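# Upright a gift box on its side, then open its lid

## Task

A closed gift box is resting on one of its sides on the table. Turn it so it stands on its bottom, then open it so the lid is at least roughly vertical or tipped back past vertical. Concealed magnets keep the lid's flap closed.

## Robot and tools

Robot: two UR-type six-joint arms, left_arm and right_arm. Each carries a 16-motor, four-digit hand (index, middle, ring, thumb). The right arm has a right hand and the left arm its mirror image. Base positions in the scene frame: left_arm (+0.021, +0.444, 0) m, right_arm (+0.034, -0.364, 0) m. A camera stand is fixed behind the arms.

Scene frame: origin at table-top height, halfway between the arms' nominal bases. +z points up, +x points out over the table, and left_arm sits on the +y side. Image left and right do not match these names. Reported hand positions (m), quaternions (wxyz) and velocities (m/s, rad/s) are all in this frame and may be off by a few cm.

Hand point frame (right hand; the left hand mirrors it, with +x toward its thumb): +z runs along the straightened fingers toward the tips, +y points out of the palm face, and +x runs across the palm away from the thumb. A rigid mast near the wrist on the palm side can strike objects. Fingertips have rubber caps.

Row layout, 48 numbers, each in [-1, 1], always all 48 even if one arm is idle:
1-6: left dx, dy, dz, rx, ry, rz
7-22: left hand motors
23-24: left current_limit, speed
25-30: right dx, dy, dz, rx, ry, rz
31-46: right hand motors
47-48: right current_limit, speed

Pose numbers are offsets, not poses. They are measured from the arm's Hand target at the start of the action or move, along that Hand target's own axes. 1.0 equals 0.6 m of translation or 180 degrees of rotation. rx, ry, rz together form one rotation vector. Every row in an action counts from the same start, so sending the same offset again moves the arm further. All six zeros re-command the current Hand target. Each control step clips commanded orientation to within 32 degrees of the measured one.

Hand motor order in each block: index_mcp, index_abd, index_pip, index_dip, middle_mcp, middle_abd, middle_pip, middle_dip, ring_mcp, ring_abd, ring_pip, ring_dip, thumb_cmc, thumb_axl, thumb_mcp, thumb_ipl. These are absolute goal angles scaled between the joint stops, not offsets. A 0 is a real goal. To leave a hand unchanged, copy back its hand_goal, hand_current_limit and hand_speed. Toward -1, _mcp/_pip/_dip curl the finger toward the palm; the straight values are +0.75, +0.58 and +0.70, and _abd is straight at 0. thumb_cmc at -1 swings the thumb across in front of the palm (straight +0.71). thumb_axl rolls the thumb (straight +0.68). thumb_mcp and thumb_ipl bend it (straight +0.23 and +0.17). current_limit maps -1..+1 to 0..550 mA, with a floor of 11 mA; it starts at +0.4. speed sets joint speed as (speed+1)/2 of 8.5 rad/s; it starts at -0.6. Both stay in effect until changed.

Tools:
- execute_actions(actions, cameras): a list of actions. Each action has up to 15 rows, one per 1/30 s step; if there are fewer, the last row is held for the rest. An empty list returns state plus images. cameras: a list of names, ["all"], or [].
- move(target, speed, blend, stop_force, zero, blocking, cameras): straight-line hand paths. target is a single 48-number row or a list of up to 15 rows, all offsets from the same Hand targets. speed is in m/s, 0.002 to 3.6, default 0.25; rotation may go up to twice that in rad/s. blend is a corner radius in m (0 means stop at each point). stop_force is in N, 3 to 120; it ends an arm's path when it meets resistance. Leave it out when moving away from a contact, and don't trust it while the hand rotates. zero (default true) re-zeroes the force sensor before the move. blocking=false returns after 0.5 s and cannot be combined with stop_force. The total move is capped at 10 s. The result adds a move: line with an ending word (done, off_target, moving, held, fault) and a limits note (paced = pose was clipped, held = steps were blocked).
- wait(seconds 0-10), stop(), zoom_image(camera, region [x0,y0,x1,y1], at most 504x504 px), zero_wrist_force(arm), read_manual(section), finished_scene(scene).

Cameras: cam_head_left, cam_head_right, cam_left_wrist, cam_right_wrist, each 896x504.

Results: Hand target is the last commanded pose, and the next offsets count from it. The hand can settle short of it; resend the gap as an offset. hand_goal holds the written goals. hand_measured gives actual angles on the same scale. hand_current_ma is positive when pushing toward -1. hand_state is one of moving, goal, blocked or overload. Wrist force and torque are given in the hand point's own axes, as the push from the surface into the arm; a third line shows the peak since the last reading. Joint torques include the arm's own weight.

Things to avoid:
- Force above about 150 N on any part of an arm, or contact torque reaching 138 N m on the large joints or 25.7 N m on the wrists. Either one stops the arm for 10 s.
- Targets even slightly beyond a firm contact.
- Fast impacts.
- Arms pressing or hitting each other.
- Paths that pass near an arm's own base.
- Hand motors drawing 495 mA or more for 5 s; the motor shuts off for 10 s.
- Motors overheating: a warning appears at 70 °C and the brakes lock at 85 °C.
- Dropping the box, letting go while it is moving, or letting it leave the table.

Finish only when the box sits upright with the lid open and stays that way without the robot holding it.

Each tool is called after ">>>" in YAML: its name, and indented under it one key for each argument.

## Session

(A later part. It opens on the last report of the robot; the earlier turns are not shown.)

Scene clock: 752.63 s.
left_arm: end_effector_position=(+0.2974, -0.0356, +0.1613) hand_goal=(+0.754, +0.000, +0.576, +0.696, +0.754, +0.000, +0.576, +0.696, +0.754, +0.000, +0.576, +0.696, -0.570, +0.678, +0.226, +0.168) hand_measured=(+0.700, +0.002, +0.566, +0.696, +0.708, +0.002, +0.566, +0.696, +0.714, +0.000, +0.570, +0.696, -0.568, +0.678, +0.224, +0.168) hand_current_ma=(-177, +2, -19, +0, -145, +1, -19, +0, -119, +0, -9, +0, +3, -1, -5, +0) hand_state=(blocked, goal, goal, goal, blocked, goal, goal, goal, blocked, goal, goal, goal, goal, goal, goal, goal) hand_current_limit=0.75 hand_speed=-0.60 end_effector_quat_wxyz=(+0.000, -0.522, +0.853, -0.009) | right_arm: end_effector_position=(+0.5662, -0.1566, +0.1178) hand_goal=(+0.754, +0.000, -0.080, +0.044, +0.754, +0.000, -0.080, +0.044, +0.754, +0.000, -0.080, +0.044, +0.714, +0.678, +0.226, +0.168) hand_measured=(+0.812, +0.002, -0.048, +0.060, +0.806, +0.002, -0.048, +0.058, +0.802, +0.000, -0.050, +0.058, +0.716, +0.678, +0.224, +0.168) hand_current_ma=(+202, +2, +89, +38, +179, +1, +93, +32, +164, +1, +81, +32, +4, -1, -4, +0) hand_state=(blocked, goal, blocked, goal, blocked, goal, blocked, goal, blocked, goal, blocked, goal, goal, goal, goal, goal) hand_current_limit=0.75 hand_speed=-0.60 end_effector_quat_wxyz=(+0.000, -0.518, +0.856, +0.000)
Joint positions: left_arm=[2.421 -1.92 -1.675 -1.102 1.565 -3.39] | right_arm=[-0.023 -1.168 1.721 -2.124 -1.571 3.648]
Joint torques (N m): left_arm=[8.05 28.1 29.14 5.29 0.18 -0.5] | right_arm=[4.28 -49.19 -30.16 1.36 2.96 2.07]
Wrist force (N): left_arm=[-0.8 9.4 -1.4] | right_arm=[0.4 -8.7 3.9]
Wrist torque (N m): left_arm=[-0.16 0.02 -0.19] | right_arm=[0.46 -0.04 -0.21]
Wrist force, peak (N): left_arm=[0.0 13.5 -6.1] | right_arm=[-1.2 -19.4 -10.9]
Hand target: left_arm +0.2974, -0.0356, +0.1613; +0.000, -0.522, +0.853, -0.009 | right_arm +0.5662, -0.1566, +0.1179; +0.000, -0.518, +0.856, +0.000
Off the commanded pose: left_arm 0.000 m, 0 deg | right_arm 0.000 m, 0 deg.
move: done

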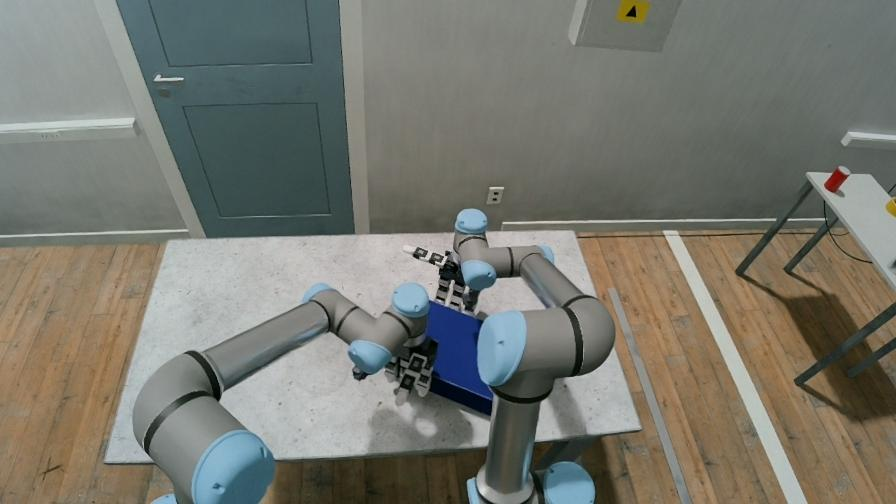

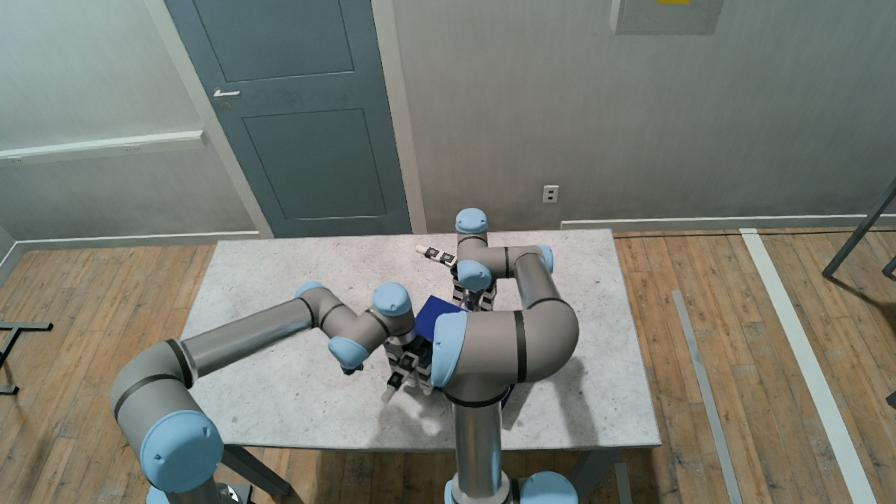

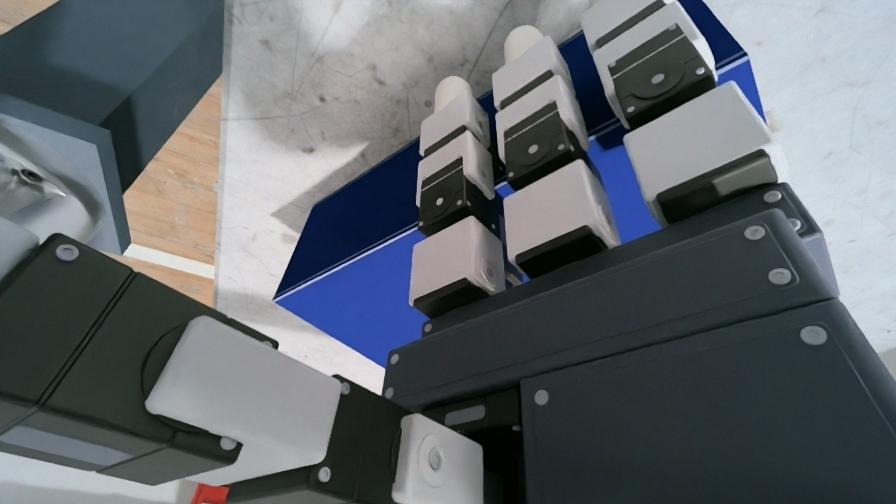

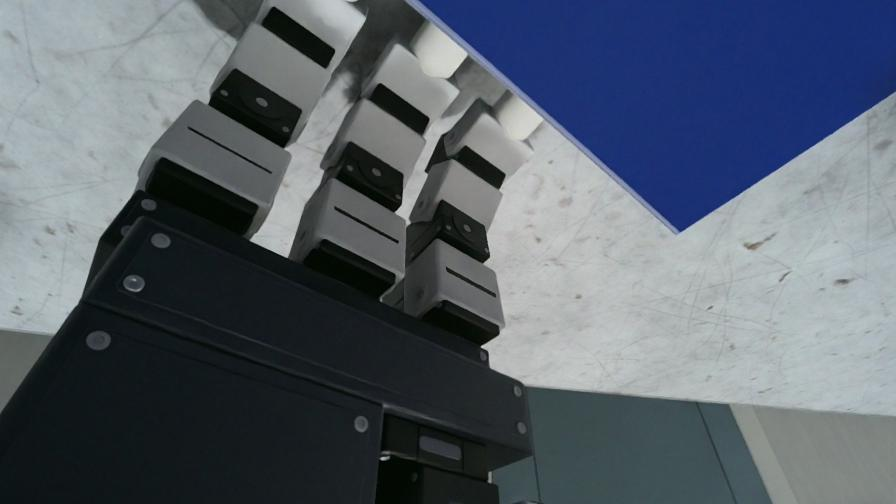

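>>> move:
  target: [0,0,0,0,0,0,0.754,0,0.576,0.696,0.754,0,0.576,0.696,0.754,0,0.576,0.696,-0.571,0.678,0.226,0.168,0.75,-0.6,0,0,-0.015,0,0,0,0.754,0,-0.081,0.044,0.754,0,-0.081,0.044,0.754,0,-0.081,0.044,0.714,0.678,0.226,0.168,0.75,-0.6]
  speed: 0.02

>>> move:
  target: [0,0,0,0,0,0,0.754,0,0.576,0.696,0.754,0,0.576,0.696,0.754,0,0.576,0.696,-0.571,0.678,0.226,0.168,0.75,-0.6,0,0,-0.015,0,0,0,0.754,0,-0.081,0.044,0.754,0,-0.081,0.044,0.754,0,-0.081,0.044,0.714,0.678,0.226,0.168,0.75,-0.6]
  speed: 0.02
  cameras: ["cam_head_left","cam_right_wrist","cam_left_wrist"]

>>> zoom_image:
  camera: "cam_right_wrist"
  region: [360, 0, 760, 280]

>>> zoom_image:
  camera: "cam_head_left"
  region: [320, 220, 590, 450]

Scene clock: 773.73 s.
left_arm: end_effector_position=(+0.2974, -0.0356, +0.1613) hand_goal=(+0.754, +0.000, +0.576, +0.696, +0.754, +0.000, +0.576, +0.696, +0.754, +0.000, +0.576, +0.696, -0.570, +0.678, +0.226, +0.168) hand_measured=(+0.700, +0.002, +0.564, +0.696, +0.708, +0.002, +0.564, +0.696, +0.714, +0.000, +0.568, +0.696, -0.568, +0.678, +0.224, +0.168) hand_current_ma=(-177, +2, -26, +0, -145, +1, -25, +0, -119, +0, -14, +0, +3, -1, -5, +0) hand_state=(blocked, goal, goal, goal, blocked, goal, goal, goal, blocked, goal, goal, goal, goal, goal, goal, goal) hand_current_limit=0.75 hand_speed=-0.60 end_effector_quat_wxyz=(+0.000, -0.522, +0.853, -0.009) | right_arm: end_effector_position=(+0.5662, -0.1566, +0.1268) hand_goal=(+0.754, +0.000, -0.080, +0.044, +0.754, +0.000, -0.080, +0.044, +0.754, +0.000, -0.080, +0.044, +0.714, +0.678, +0.226, +0.168) hand_measured=(+0.822, +0.000, -0.044, +0.062, +0.816, +0.000, -0.042, +0.060, +0.812, +0.000, -0.046, +0.060, +0.716, +0.678, +0.224, +0.168) hand_current_ma=(+248, +1, +105, +43, +222, +1, +110, +37, +207, +0, +98, +38, +4, -1, -4, +0) hand_state=(blocked, goal, blocked, goal, blocked, goal, blocked, goal, blocked, goal, blocked, goal, goal, goal, goal, goal) hand_current_limit=0.75 hand_speed=-0.60 end_effector_quat_wxyz=(+0.000, -0.518, +0.856, +0.000)
Joint positions: left_arm=[2.421 -1.92 -1.675 -1.102 1.565 -3.39] | right_arm=[-0.023 -1.179 1.711 -2.103 -1.571 3.648]
Joint torques (N m): left_arm=[7.35 32.13 28.25 5.36 0.72 -1.09] | right_arm=[3.4 -48.77 -29.62 1.78 3.62 1.43]
Wrist force (N): left_arm=[-1.2 11.7 -1.1] | right_arm=[0.5 -10.6 3.9]
Wrist torque (N m): left_arm=[-0.23 0.02 -0.26] | right_arm=[0.59 -0.01 -0.24]
Wrist force, peak (N): left_arm=[-0.8 11.8 -1.5] | right_arm=[0.8 -11.0 3.0]
Hand target: left_arm +0.2974, -0.0356, +0.1613; +0.000, -0.522, +0.853, -0.009 | right_arm +0.5662, -0.1566, +0.1269; +0.000, -0.518, +0.856, +0.000
Off the commanded pose: left_arm 0.000 m, 0 deg | right_arm 0.000 m, 0 deg.
move: done

Scene clock: 774.60 s.
left_arm: end_effector_position=(+0.2974, -0.0356, +0.1613) hand_goal=(+0.754, +0.000, +0.576, +0.696, +0.754, +0.000, +0.576, +0.696, +0.754, +0.000, +0.576, +0.696, -0.570, +0.678, +0.226, +0.168) hand_measured=(+0.696, +0.002, +0.560, +0.696, +0.706, +0.000, +0.562, +0.696, +0.712, +0.000, +0.566, +0.696, -0.568, +0.678, +0.224, +0.168) hand_current_ma=(-193, +1, -34, +0, -158, +0, -33, +0, -134, +0, -17, +0, +3, -1, -5, +0) hand_state=(blocked, goal, goal, goal, blocked, goal, goal, goal, blocked, goal, goal, goal, goal, goal, goal, goal) hand_current_limit=0.75 hand_speed=-0.60 end_effector_quat_wxyz=(+0.000, -0.522, +0.853, -0.009) | right_arm: end_effector_position=(+0.5662, -0.1566, +0.1358) hand_goal=(+0.754, +0.000, -0.080, +0.044, +0.754, +0.000, -0.080, +0.044, +0.754, +0.000, -0.080, +0.044, +0.714, +0.678, +0.226, +0.168) hand_measured=(+0.828, +0.000, -0.042, +0.062, +0.822, +0.000, -0.040, +0.060, +0.818, +0.000, -0.044, +0.060, +0.716, +0.678, +0.224, +0.168) hand_current_ma=(+281, +0, +113, +45, +253, +0, +121, +39, +236, +0, +109, +41, +4, -1, -4, +0) hand_state=(blocked, goal, blocked, goal, blocked, goal, blocked, goal, blocked, goal, blocked, goal, goal, goal, goal, goal) hand_current_limit=0.75 hand_speed=-0.60 end_effector_quat_wxyz=(+0.000, -0.518, +0.856, +0.000)
Joint positions: left_arm=[2.421 -1.92 -1.675 -1.102 1.565 -3.39] | right_arm=[-0.023 -1.19 1.7 -2.081 -1.571 3.648]
Joint torques (N m): left_arm=[6.86 34.49 28.06 5.44 0.96 -1.21] | right_arm=[7.04 -48.58 -30.02 2.13 3.71 2.12]
Wrist force (N): left_arm=[-1.2 13.0 -1.3] | right_arm=[0.8 -12.4 3.3]
Wrist torque (N m): left_arm=[-0.34 -0.03 -0.31] | right_arm=[0.65 -0.01 -0.26]
Wrist force, peak (N): left_arm=[-1.2 13.3 -0.7] | right_arm=[0.8 -12.4 3.3]
Hand target: left_arm +0.2974, -0.0356, +0.1613; +0.000, -0.522, +0.853, -0.009 | right_arm +0.5662, -0.1566, +0.1359; +0.000, -0.518, +0.856, +0.000
Off the commanded pose: left_arm 0.000 m, 0 deg | right_arm 0.000 m, 0 deg.
move: done
Images, in order (width x height): cam_head_left 896x504, cam_left_wrist 896x504, cam_right_wrist 896x504.

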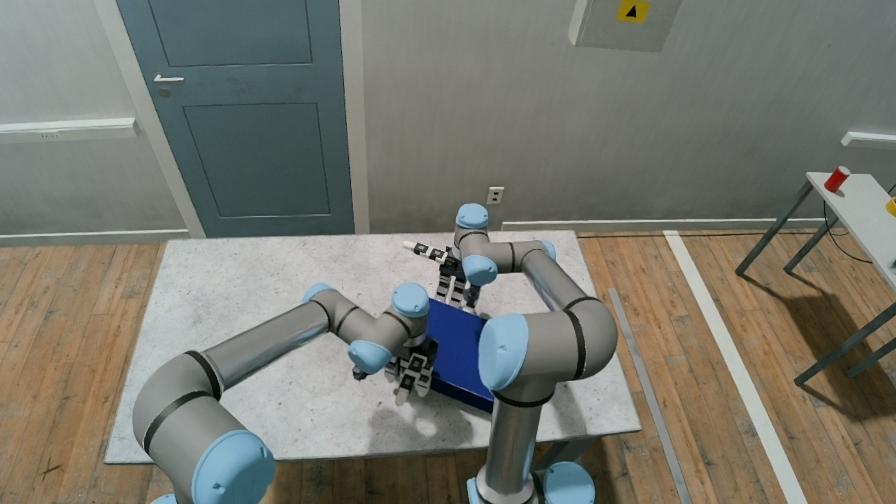

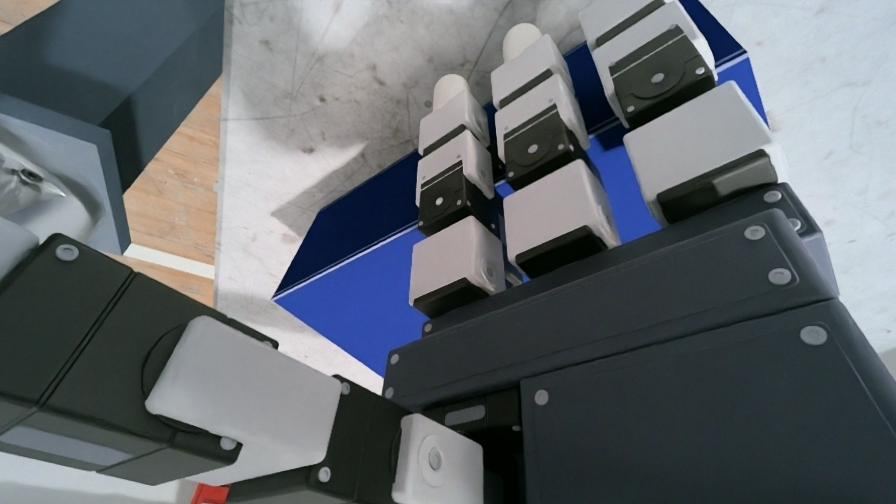

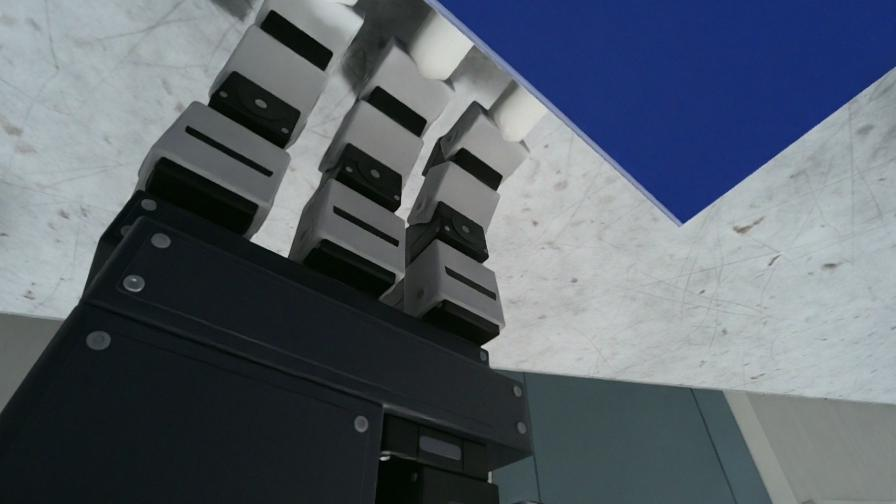

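Scaled by 1.260 from the camera's 896x504 image, which has a finer 1280x720 frame.

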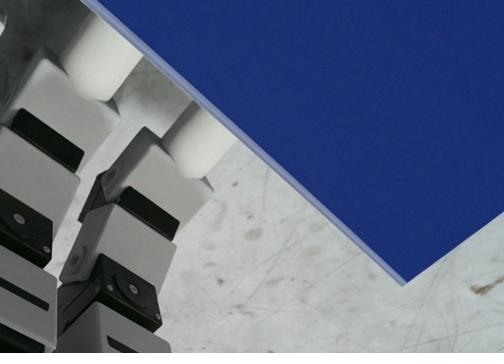

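Scaled by 1.867 from the camera's 896x504 image, which has a finer 1280x720 frame.

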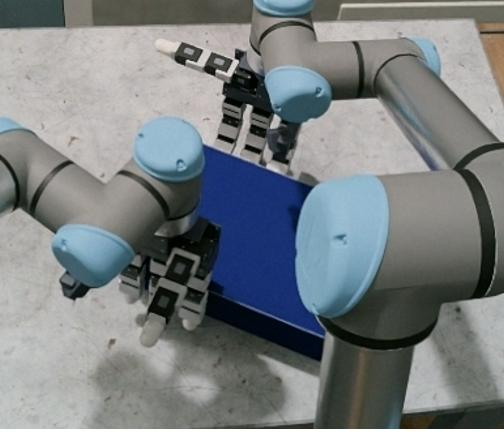

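>>> zoom_image:
  camera: "cam_left_wrist"
  region: [560, 0, 800, 180]

>>> zoom_image:
  camera: "cam_left_wrist"
  region: [260, 140, 440, 380]

Scaled by 2.100 from the camera's 896x504 image, which has a finer 1280x720 frame.

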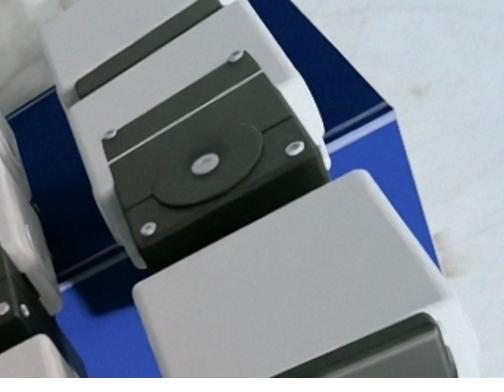

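Scaled by 2.100 from the camera's 896x504 image, which has a finer 1280x720 frame.

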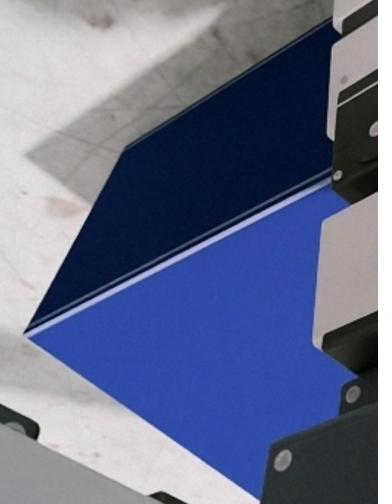

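>>> move:
  target: [0,0,0,0,0,0,0.754,0,0.576,0.696,0.754,0,0.576,0.696,0.754,0,0.576,0.696,-0.571,0.678,0.226,0.168,0.75,-0.6,0,0,-0.03,0,0,0,0.754,0,-0.081,0.044,0.754,0,-0.081,0.044,0.754,0,-0.081,0.044,0.714,0.678,0.226,0.168,0.75,-0.6]
  speed: 0.03
  cameras: ["cam_head_left","cam_right_wrist","cam_left_wrist"]

>>> zoom_image:
  camera: "cam_right_wrist"
  region: [360, 0, 760, 280]

>>> zoom_image:
  camera: "cam_left_wrist"
  region: [560, 0, 800, 180]

>>> zoom_image:
  camera: "cam_head_left"
  region: [380, 260, 550, 430]

Scene clock: 801.87 s.
left_arm: end_effector_position=(+0.2974, -0.0356, +0.1613) hand_goal=(+0.754, +0.000, +0.576, +0.696, +0.754, +0.000, +0.576, +0.696, +0.754, +0.000, +0.576, +0.696, -0.570, +0.678, +0.226, +0.168) hand_measured=(+0.688, +0.000, +0.552, +0.696, +0.696, +0.000, +0.556, +0.696, +0.702, -0.002, +0.566, +0.696, -0.568, +0.678, +0.224, +0.168) hand_current_ma=(-229, +0, -60, +0, -196, -1, -45, +0, -173, -1, -19, +0, +3, -1, -5, +0) hand_state=(blocked, goal, blocked, goal, blocked, goal, goal, goal, blocked, goal, goal, goal, goal, goal, goal, goal) hand_current_limit=0.75 hand_speed=-0.60 end_effector_quat_wxyz=(+0.000, -0.522, +0.853, -0.009) | right_arm: end_effector_position=(+0.5662, -0.1566, +0.1538) hand_goal=(+0.754, +0.000, -0.080, +0.044, +0.754, +0.000, -0.080, +0.044, +0.754, +0.000, -0.080, +0.044, +0.714, +0.678, +0.226, +0.168) hand_measured=(+0.836, +0.000, -0.042, +0.062, +0.830, +0.000, -0.038, +0.060, +0.824, +0.000, -0.040, +0.064, +0.716, +0.678, +0.224, +0.168) hand_current_ma=(+319, +0, +116, +45, +285, +0, +130, +39, +264, +0, +122, +48, +4, -1, -4, +0) hand_state=(blocked, goal, blocked, goal, blocked, goal, blocked, goal, blocked, goal, blocked, goal, goal, goal, goal, goal) hand_current_limit=0.75 hand_speed=-0.60 end_effector_quat_wxyz=(+0.000, -0.518, +0.856, +0.000)
Joint positions: left_arm=[2.421 -1.92 -1.675 -1.102 1.565 -3.39] | right_arm=[-0.023 -1.21 1.677 -2.038 -1.571 3.648]
Joint torques (N m): left_arm=[6.96 38.97 27.18 5.61 1.96 -0.84] | right_arm=[10.28 -47.32 -27.95 2.96 2.55 1.9]
Wrist force (N): left_arm=[-1.3 14.9 0.6] | right_arm=[0.3 -13.9 3.0]
Wrist torque (N m): left_arm=[-0.55 -0.14 -0.38] | right_arm=[0.84 0.05 -0.36]
Wrist force, peak (N): left_arm=[-1.4 15.2 0.8] | right_arm=[0.5 -13.9 3.2]
Hand target: left_arm +0.2974, -0.0356, +0.1613; +0.000, -0.522, +0.853, -0.009 | right_arm +0.5662, -0.1566, +0.1539; +0.000, -0.518, +0.856, +0.000
Off the commanded pose: left_arm 0.000 m, 0 deg | right_arm 0.000 m, 0 deg.
move: done
Images, in order (width x height): cam_head_left 896x504, cam_left_wrist 896x504, cam_right_wrist 896x504.

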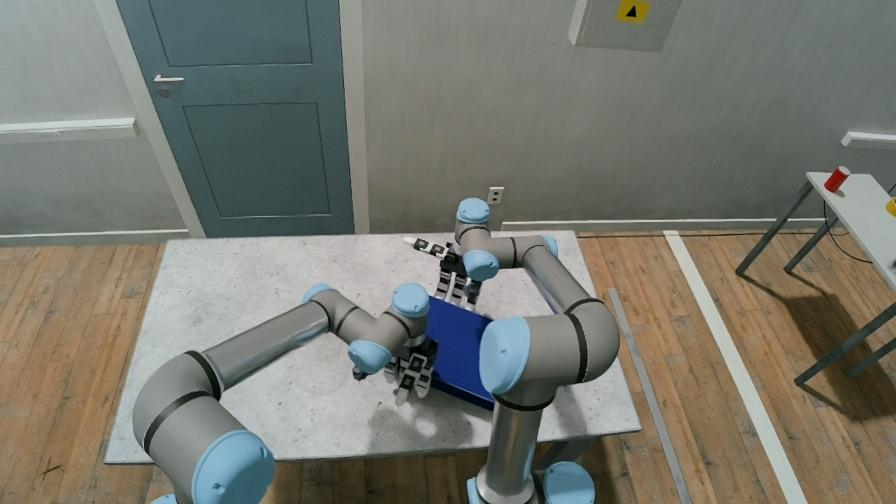

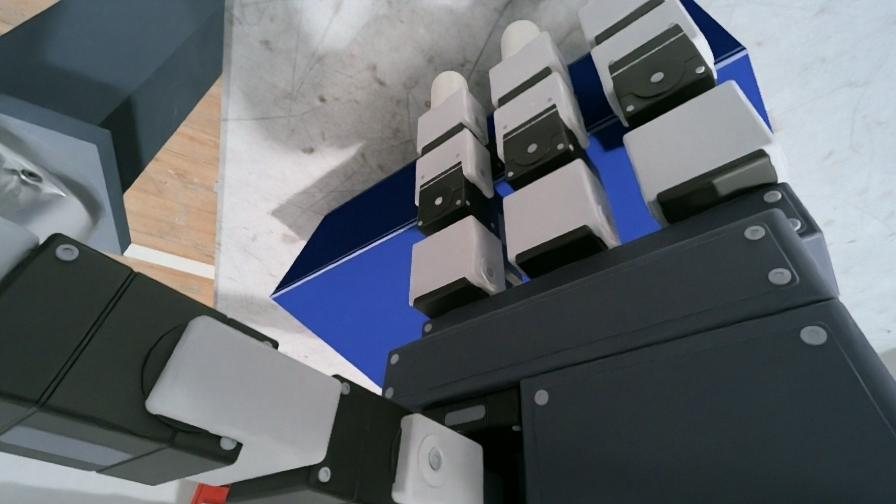

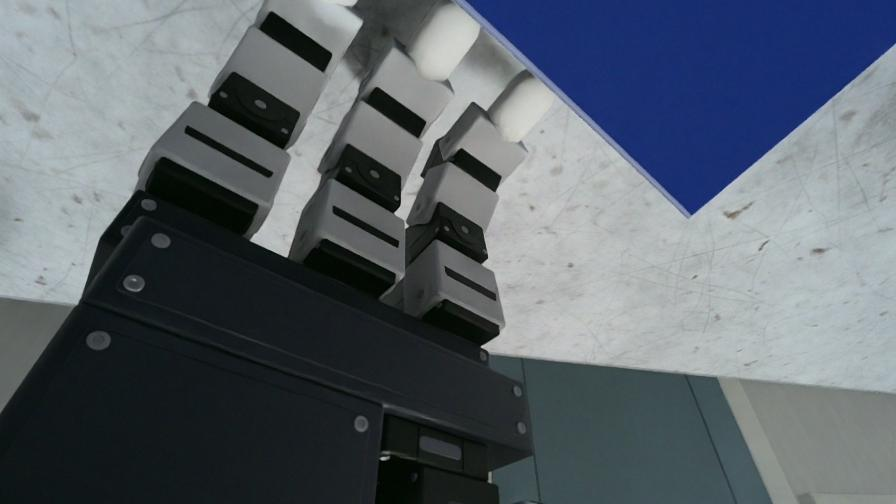

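Scaled by 1.260 from the camera's 896x504 image, which has a finer 1280x720 frame.

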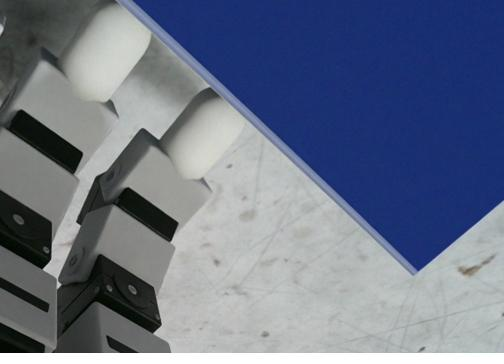

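Scaled by 2.100 from the camera's 896x504 image, which has a finer 1280x720 frame.

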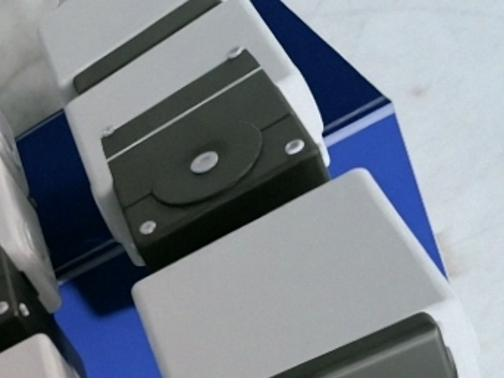

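Scaled by 2.965 from the camera's 896x504 image, which has a finer 1280x720 frame.

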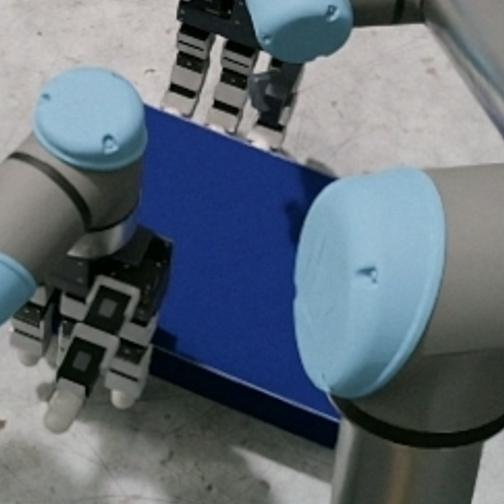

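>>> move:
  target:
    - [0,0,0,0,0,0,0.754,0,0.576,0.696,0.754,0,0.576,0.696,0.754,0,0.576,0.696,-0.571,0.678,0.226,0.168,0.75,-0.6,0,0,0.075,0,0,0,0.754,0,-0.081,0.044,0.754,0,-0.081,0.044,0.754,0,-0.081,0.044,0.714,0.678,0.226,0.168,0.75,-0.6]
    - [0,0.08,0,0,0,0,0.754,0,0.576,0.696,0.754,0,0.576,0.696,0.754,0,0.576,0.696,-0.571,0.678,0.226,0.168,0.75,-0.6,0,-0.09,0.075,0,0,0,0.754,0,-0.081,0.044,0.754,0,-0.081,0.044,0.754,0,-0.081,0.044,0.714,0.678,0.226,0.168,0.75,-0.6]
  speed: 0.04
  cameras: ["all"]

>>> zoom_image:
  camera: "cam_right_wrist"
  region: [360, 0, 760, 280]

Scene clock: 982.63 s.
left_arm: end_effector_position=(+0.2547, -0.0138, +0.1606) hand_goal=(+0.754, +0.000, +0.576, +0.696, +0.754, +0.000, +0.576, +0.696, +0.754, +0.000, +0.576, +0.696, -0.570, +0.678, +0.226, +0.168) hand_measured=(+0.748, +0.000, +0.572, +0.696, +0.748, +0.000, +0.572, +0.696, +0.748, +0.000, +0.572, +0.696, -0.568, +0.678, +0.224, +0.168) hand_current_ma=(-9, +1, -4, +0, -9, +0, -6, +0, -11, +0, -4, +0, +3, -1, -5, +0) hand_state=(goal, goal, goal, goal, goal, goal, goal, goal, goal, goal, goal, goal, goal, goal, goal, goal) hand_current_limit=0.75 hand_speed=-0.60 end_effector_quat_wxyz=(+0.000, -0.522, +0.853, -0.009) | right_arm: end_effector_position=(+0.6139, -0.1816, +0.1089) hand_goal=(+0.754, +0.000, -0.080, +0.044, +0.754, +0.000, -0.080, +0.044, +0.754, +0.000, -0.080, +0.044, +0.714, +0.678, +0.226, +0.168) hand_measured=(+0.758, +0.000, -0.080, +0.042, +0.758, +0.000, -0.082, +0.042, +0.758, +0.000, -0.080, +0.042, +0.716, +0.678, +0.224, +0.168) hand_current_ma=(+7, +0, -1, -4, +6, +0, -1, -4, +6, +0, -1, -4, +4, -1, -4, +0) hand_state=(goal, goal, goal, goal, goal, goal, goal, goal, goal, goal, goal, goal, goal, goal, goal, goal) hand_current_limit=0.75 hand_speed=-0.60 end_effector_quat_wxyz=(+0.000, -0.518, +0.856, +0.000)
Joint positions: left_arm=[2.399 -1.828 -1.802 -1.066 1.565 -3.412] | right_arm=[-0.063 -1.072 1.598 -2.097 -1.571 3.607]
Joint torques (N m): left_arm=[-6.08 47.65 6.56 4.8 1.58 -0.96] | right_arm=[-6.44 -27.07 -32.47 -0.36 2.69 -1.65]
Wrist force (N): left_arm=[-0.4 0.8 -0.5] | right_arm=[0.0 -0.1 -0.8]
Wrist torque (N m): left_arm=[0.22 0.06 0.01] | right_arm=[0.08 -0.01 0.19]
Wrist force, peak (N): left_arm=[-1.5 15.3 0.6] | right_arm=[-1.0 -18.4 -12.0]
Hand target: left_arm +0.2547, -0.0137, +0.1606; +0.000, -0.522, +0.853, -0.009 | right_arm +0.6140, -0.1817, +0.1089; +0.000, -0.518, +0.856, +0.000
Off the commanded pose: left_arm 0.000 m, 0 deg | right_arm 0.000 m, 0 deg.
move: done

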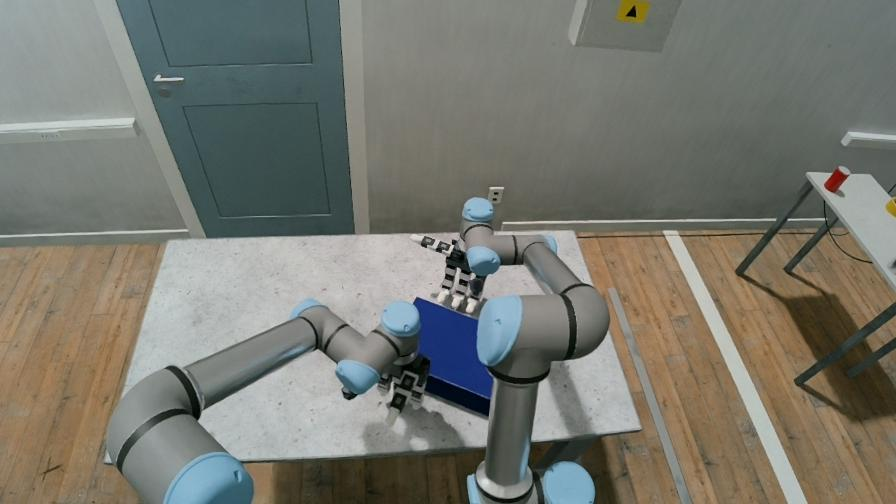

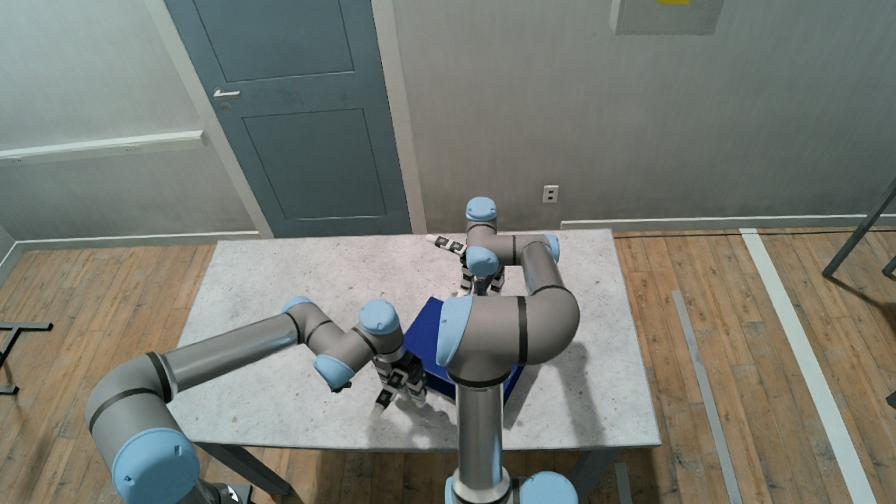

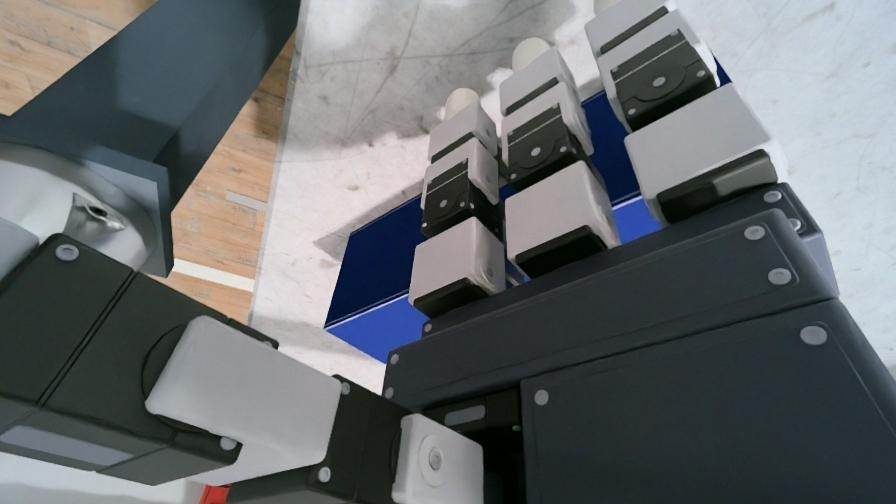

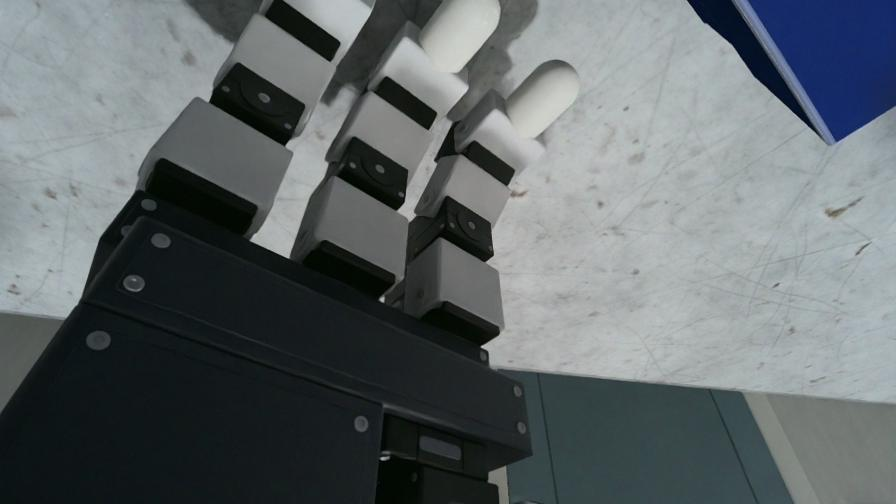

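Scaled by 1.260 from the camera's 896x504 image, which has a finer 1280x720 frame.

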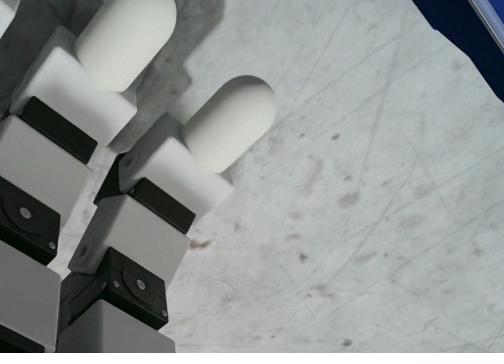

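>>> execute_actions:
  actions: []

>>> zoom_image:
  camera: "cam_right_wrist"
  region: [600, 0, 896, 200]

>>> zoom_image:
  camera: "cam_head_left"
  region: [340, 120, 640, 360]

Scene clock: 1022.10 s.
left_arm: end_effector_position=(+0.2547, -0.0137, +0.1606) hand_goal=(+0.754, +0.000, +0.576, +0.696, +0.754, +0.000, +0.576, +0.696, +0.754, +0.000, +0.576, +0.696, -0.570, +0.678, +0.226, +0.168) hand_measured=(+0.748, +0.000, +0.572, +0.696, +0.748, +0.000, +0.572, +0.696, +0.748, +0.000, +0.572, +0.696, -0.568, +0.678, +0.224, +0.168) hand_current_ma=(-9, +1, -4, +0, -9, +0, -6, +0, -11, +0, -4, +0, +3, -1, -5, +0) hand_state=(goal, goal, goal, goal, goal, goal, goal, goal, goal, goal, goal, goal, goal, goal, goal, goal) hand_current_limit=0.75 hand_speed=-0.60 end_effector_quat_wxyz=(+0.000, -0.522, +0.853, -0.009) | right_arm: end_effector_position=(+0.6140, -0.1816, +0.1089) hand_goal=(+0.754, +0.000, -0.080, +0.044, +0.754, +0.000, -0.080, +0.044, +0.754, +0.000, -0.080, +0.044, +0.714, +0.678, +0.226, +0.168) hand_measured=(+0.758, +0.000, -0.080, +0.042, +0.758, +0.000, -0.082, +0.042, +0.758, +0.000, -0.080, +0.042, +0.716, +0.678, +0.224, +0.168) hand_current_ma=(+7, +0, -1, -4, +6, +0, -1, -4, +6, +0, -1, -4, +4, -1, -4, +0) hand_state=(goal, goal, goal, goal, goal, goal, goal, goal, goal, goal, goal, goal, goal, goal, goal, goal) hand_current_limit=0.75 hand_speed=-0.60 end_effector_quat_wxyz=(+0.000, -0.518, +0.856, +0.000)
Joint positions: left_arm=[2.399 -1.828 -1.802 -1.066 1.565 -3.412] | right_arm=[-0.063 -1.071 1.598 -2.097 -1.571 3.607]
Joint velocities: within noise
Joint torques (N m): left_arm=[-5.39 48.17 8.01 4.67 1.12 -1.07] | right_arm=[-6.14 -27.26 -32.69 -0.4 -0.98 -1.85]
Motor temperatures (°C): left_arm=[25 30 24 31 36 30] | right_arm=[27 29 26 28 31 31]
Wrist force (N): left_arm=[-0.4 0.7 -0.4] | right_arm=[-0.4 0.1 -0.6]
Wrist torque (N m): left_arm=[0.19 0.07 0.00] | right_arm=[0.10 0.03 0.16]
Wrist force, peak (N): left_arm=[-0.5 1.0 -0.4] | right_arm=[-0.3 -0.1 -0.7]
Hand target: left_arm +0.2547, -0.0137, +0.1606; +0.000, -0.522, +0.853, -0.009 | right_arm +0.6140, -0.1817, +0.1089; +0.000, -0.518, +0.856, +0.000
Off the commanded pose: left_arm 0.000 m, 0 deg | right_arm 0.000 m, 0 deg.

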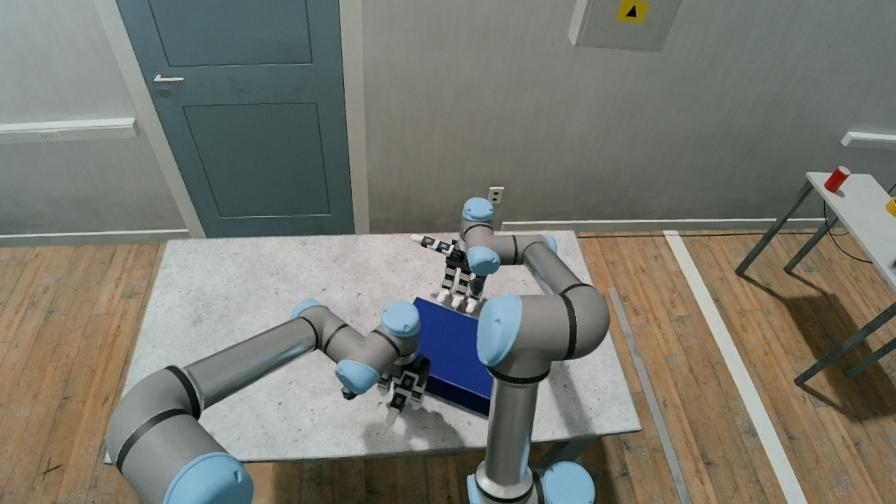

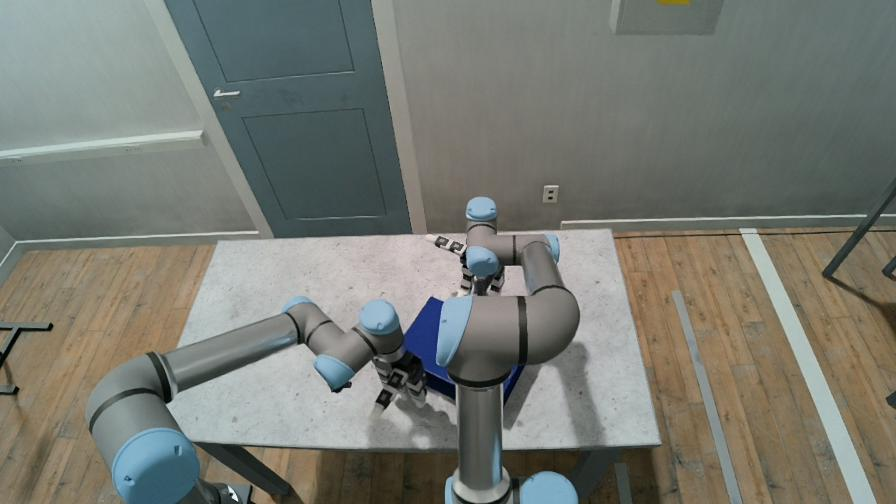

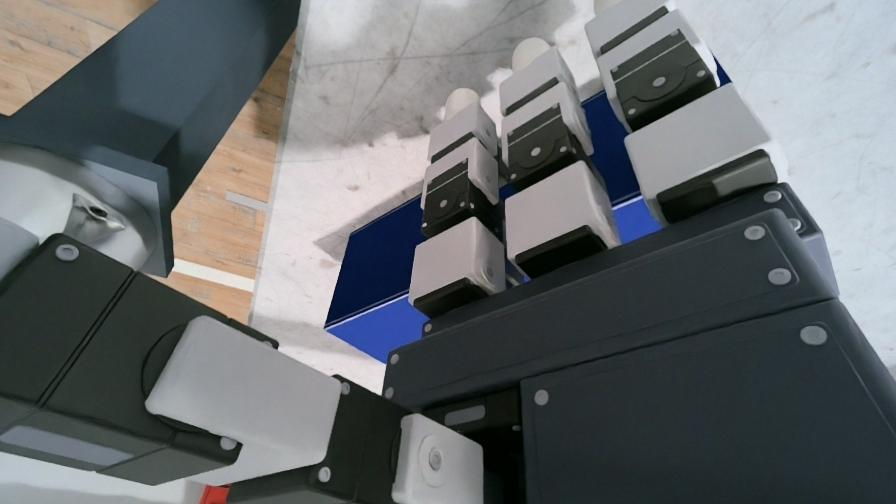

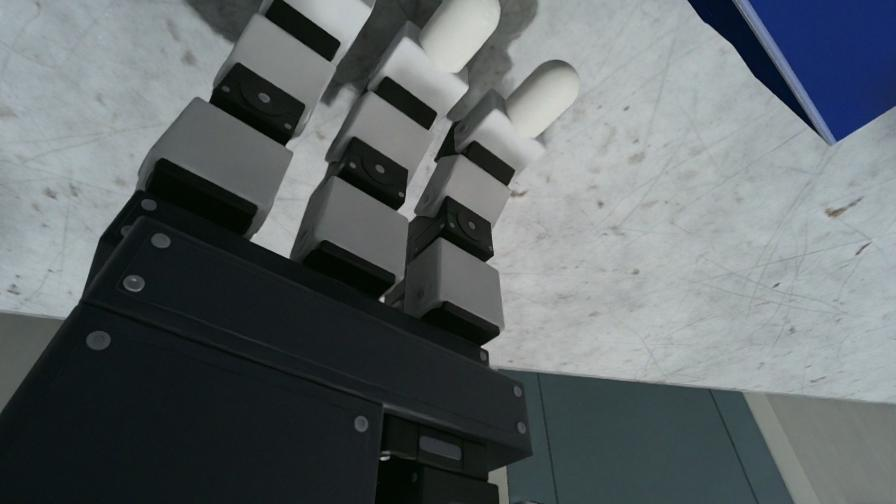

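Scaled by 1.703 from the camera's 896x504 image, which has a finer 1280x720 frame.

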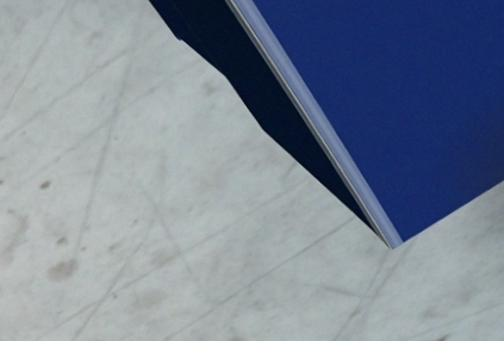

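Scaled by 1.680 from the camera's 896x504 image, which has a finer 1280x720 frame.

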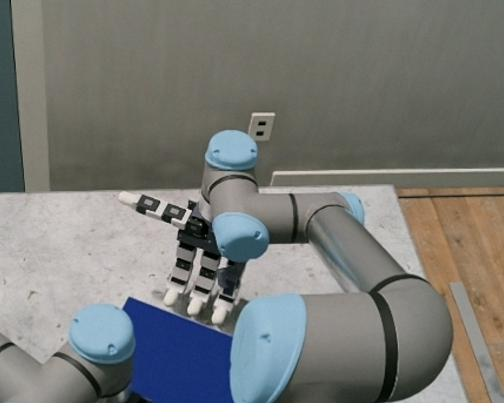

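>>> move:
  target:
    - [0,0,0,0,0,0,0.754,0,0.576,0.696,0.754,0,0.576,0.696,0.754,0,0.576,0.696,-0.571,0.678,0.226,0.168,0.75,-0.6,0.087,0,0.028,0,0,0,0.754,0,-0.081,0.044,0.754,0,-0.081,0.044,0.754,0,-0.081,0.044,0.714,0.678,0.226,0.168,0.75,-0.6]
    - [0,0,-0.298,0,0,0,0.754,0,0.576,0.696,0.754,0,0.576,0.696,0.754,0,0.576,0.696,-0.571,0.678,0.226,0.168,0.75,-0.6,0.087,0.055,0.028,0,0,0,0.754,0,-0.081,0.044,0.754,0,-0.081,0.044,0.754,0,-0.081,0.044,0.714,0.678,0.226,0.168,0.75,-0.6]
  speed: 0.15

>>> move:
  target: [0,0,0,0,0,0,0.754,0,0.576,0.696,0.754,0,0.576,0.696,0.754,0,0.576,0.696,-0.571,0.678,0.226,0.168,0.75,-0.6,0,0.05,0,0,0,0,0.754,0,-0.081,0.044,0.754,0,-0.081,0.044,0.754,0,-0.081,0.044,0.714,0.678,0.226,0.168,0.75,-0.6]
  speed: 0.01
  stop_force: 3
  cameras: ["cam_right_wrist","cam_head_left","cam_left_wrist"]

Scene clock: 1187.60 s.
left_arm: end_effector_position=(+0.2532, -0.0110, +0.3393) hand_goal=(+0.754, +0.000, +0.576, +0.696, +0.754, +0.000, +0.576, +0.696, +0.754, +0.000, +0.576, +0.696, -0.570, +0.678, +0.226, +0.168) hand_measured=(+0.750, +0.000, +0.574, +0.696, +0.750, +0.000, +0.572, +0.696, +0.748, +0.000, +0.572, +0.696, -0.568, +0.678, +0.224, +0.168) hand_current_ma=(-9, +1, -4, +0, -9, +0, -5, +0, -11, +0, -4, +0, +3, -1, -5, +0) hand_state=(goal, goal, goal, goal, goal, goal, goal, goal, goal, goal, goal, goal, goal, goal, goal, goal) hand_current_limit=0.75 hand_speed=-0.60 end_effector_quat_wxyz=(+0.000, -0.522, +0.853, -0.009) | right_arm: end_effector_position=(+0.5606, -0.2126, +0.0922) hand_goal=(+0.754, +0.000, -0.080, +0.044, +0.754, +0.000, -0.080, +0.044, +0.754, +0.000, -0.080, +0.044, +0.714, +0.678, +0.226, +0.168) hand_measured=(+0.758, +0.000, -0.080, +0.042, +0.758, +0.000, -0.080, +0.042, +0.758, +0.000, -0.080, +0.042, +0.716, +0.678, +0.224, +0.168) hand_current_ma=(+6, +0, -1, -4, +6, +0, -1, -4, +6, +0, -1, -4, +4, -1, -4, +0) hand_state=(goal, goal, goal, goal, goal, goal, goal, goal, goal, goal, goal, goal, goal, goal, goal, goal) hand_current_limit=0.75 hand_speed=-0.60 end_effector_quat_wxyz=(+0.000, -0.518, +0.856, +0.000)
Joint positions: left_arm=[2.401 -1.711 -1.469 -1.516 1.565 -3.41] | right_arm=[-0.118 -1.167 1.799 -2.202 -1.571 3.553]
Joint torques (N m): left_arm=[3.25 19.49 31.27 0.34 1.6 1.48] | right_arm=[6.94 -47.15 -11.58 -4.14 3.09 2.29]
Wrist force (N): left_arm=[-0.7 0.8 -0.2] | right_arm=[0.1 -0.3 -0.2]
Wrist torque (N m): left_arm=[0.19 0.13 -0.16] | right_arm=[-0.03 -0.01 -0.01]
Wrist force, peak (N): left_arm=[-0.6 0.7 -1.2] | right_arm=[-0.7 -0.1 -0.9]
Hand target: left_arm +0.2532, -0.0110, +0.3394; +0.000, -0.522, +0.853, -0.009 | right_arm +0.5605, -0.2126, +0.0922; +0.000, -0.518, +0.856, +0.000
Off the commanded pose: left_arm 0.000 m, 0 deg | right_arm 0.000 m, 0 deg.
move: done

Scene clock: 1191.53 s.
left_arm: end_effector_position=(+0.2532, -0.0110, +0.3394) hand_goal=(+0.754, +0.000, +0.576, +0.696, +0.754, +0.000, +0.576, +0.696, +0.754, +0.000, +0.576, +0.696, -0.570, +0.678, +0.226, +0.168) hand_measured=(+0.750, +0.000, +0.574, +0.696, +0.750, +0.000, +0.572, +0.696, +0.748, +0.000, +0.572, +0.696, -0.568, +0.678, +0.224, +0.168) hand_current_ma=(-9, +1, -4, +0, -9, +0, -5, +0, -11, +0, -4, +0, +3, -1, -5, +0) hand_state=(goal, goal, goal, goal, goal, goal, goal, goal, goal, goal, goal, goal, goal, goal, goal, goal) hand_current_limit=0.75 hand_speed=-0.60 end_effector_quat_wxyz=(+0.000, -0.522, +0.853, -0.009) | right_arm: end_effector_position=(+0.5340, -0.1987, +0.0921) hand_goal=(+0.754, +0.000, -0.080, +0.044, +0.754, +0.000, -0.080, +0.044, +0.754, +0.000, -0.080, +0.044, +0.714, +0.678, +0.226, +0.168) hand_measured=(+0.760, +0.000, -0.082, +0.040, +0.758, +0.000, -0.080, +0.042, +0.758, +0.000, -0.080, +0.042, +0.716, +0.678, +0.224, +0.168) hand_current_ma=(+13, +0, -1, -8, +7, +0, -1, -4, +6, +0, -1, -4, +4, -1, -4, +0) hand_state=(goal, goal, goal, goal, goal, goal, goal, goal, goal, goal, goal, goal, goal, goal, goal, goal) hand_current_limit=0.75 hand_speed=-0.60 end_effector_quat_wxyz=(+0.000, -0.518, +0.856, +0.000)
Joint positions: left_arm=[2.401 -1.711 -1.469 -1.516 1.565 -3.41] | right_arm=[-0.096 -1.215 1.871 -2.226 -1.571 3.575]
Joint torques (N m): left_arm=[-6.21 19.35 31.96 0.66 1.71 1.72] | right_arm=[7.34 -44.6 -10.04 -3.74 3.13 2.23]
Wrist force (N): left_arm=[-0.6 0.9 -0.3] | right_arm=[-0.2 -2.1 -1.0]
Wrist torque (N m): left_arm=[0.21 0.12 -0.16] | right_arm=[0.11 0.02 -0.04]
Wrist force, peak (N): left_arm=[-0.8 1.0 -0.2] | right_arm=[0.0 -2.6 -2.0]
Hand target: left_arm +0.2532, -0.0110, +0.3394; +0.000, -0.522, +0.853, -0.009 | right_arm +0.5340, -0.1987, +0.0921; +0.000, -0.518, +0.856, +0.000
Off the commanded pose: left_arm 0.000 m, 0 deg | right_arm 0.000 m, 0 deg.
move: done
Images, in order (width x height): cam_head_left 896x504, cam_left_wrist 896x504, cam_right_wrist 896x504.

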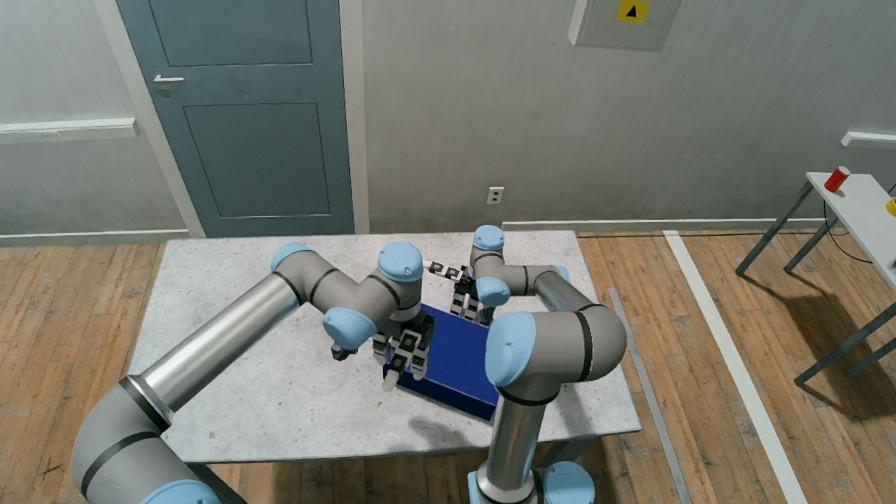

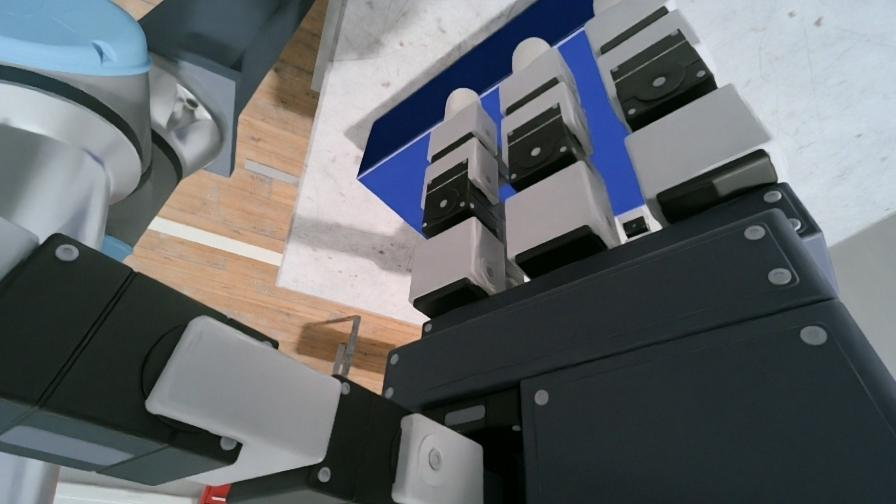

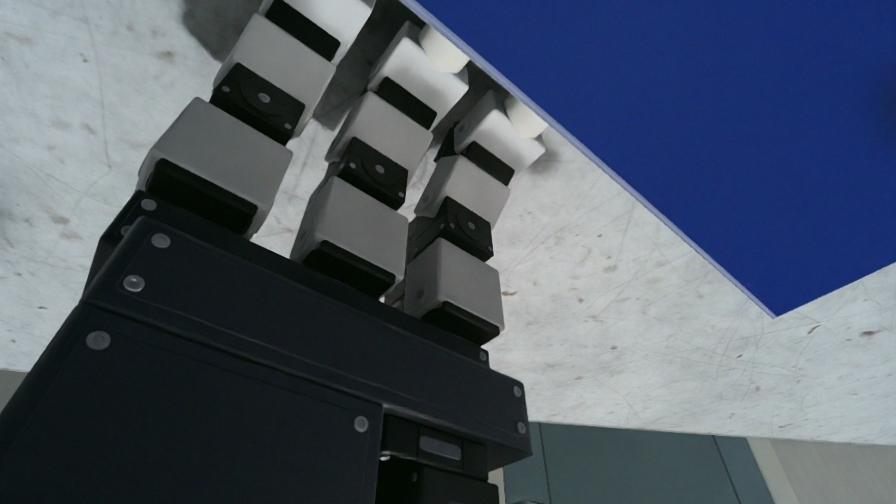

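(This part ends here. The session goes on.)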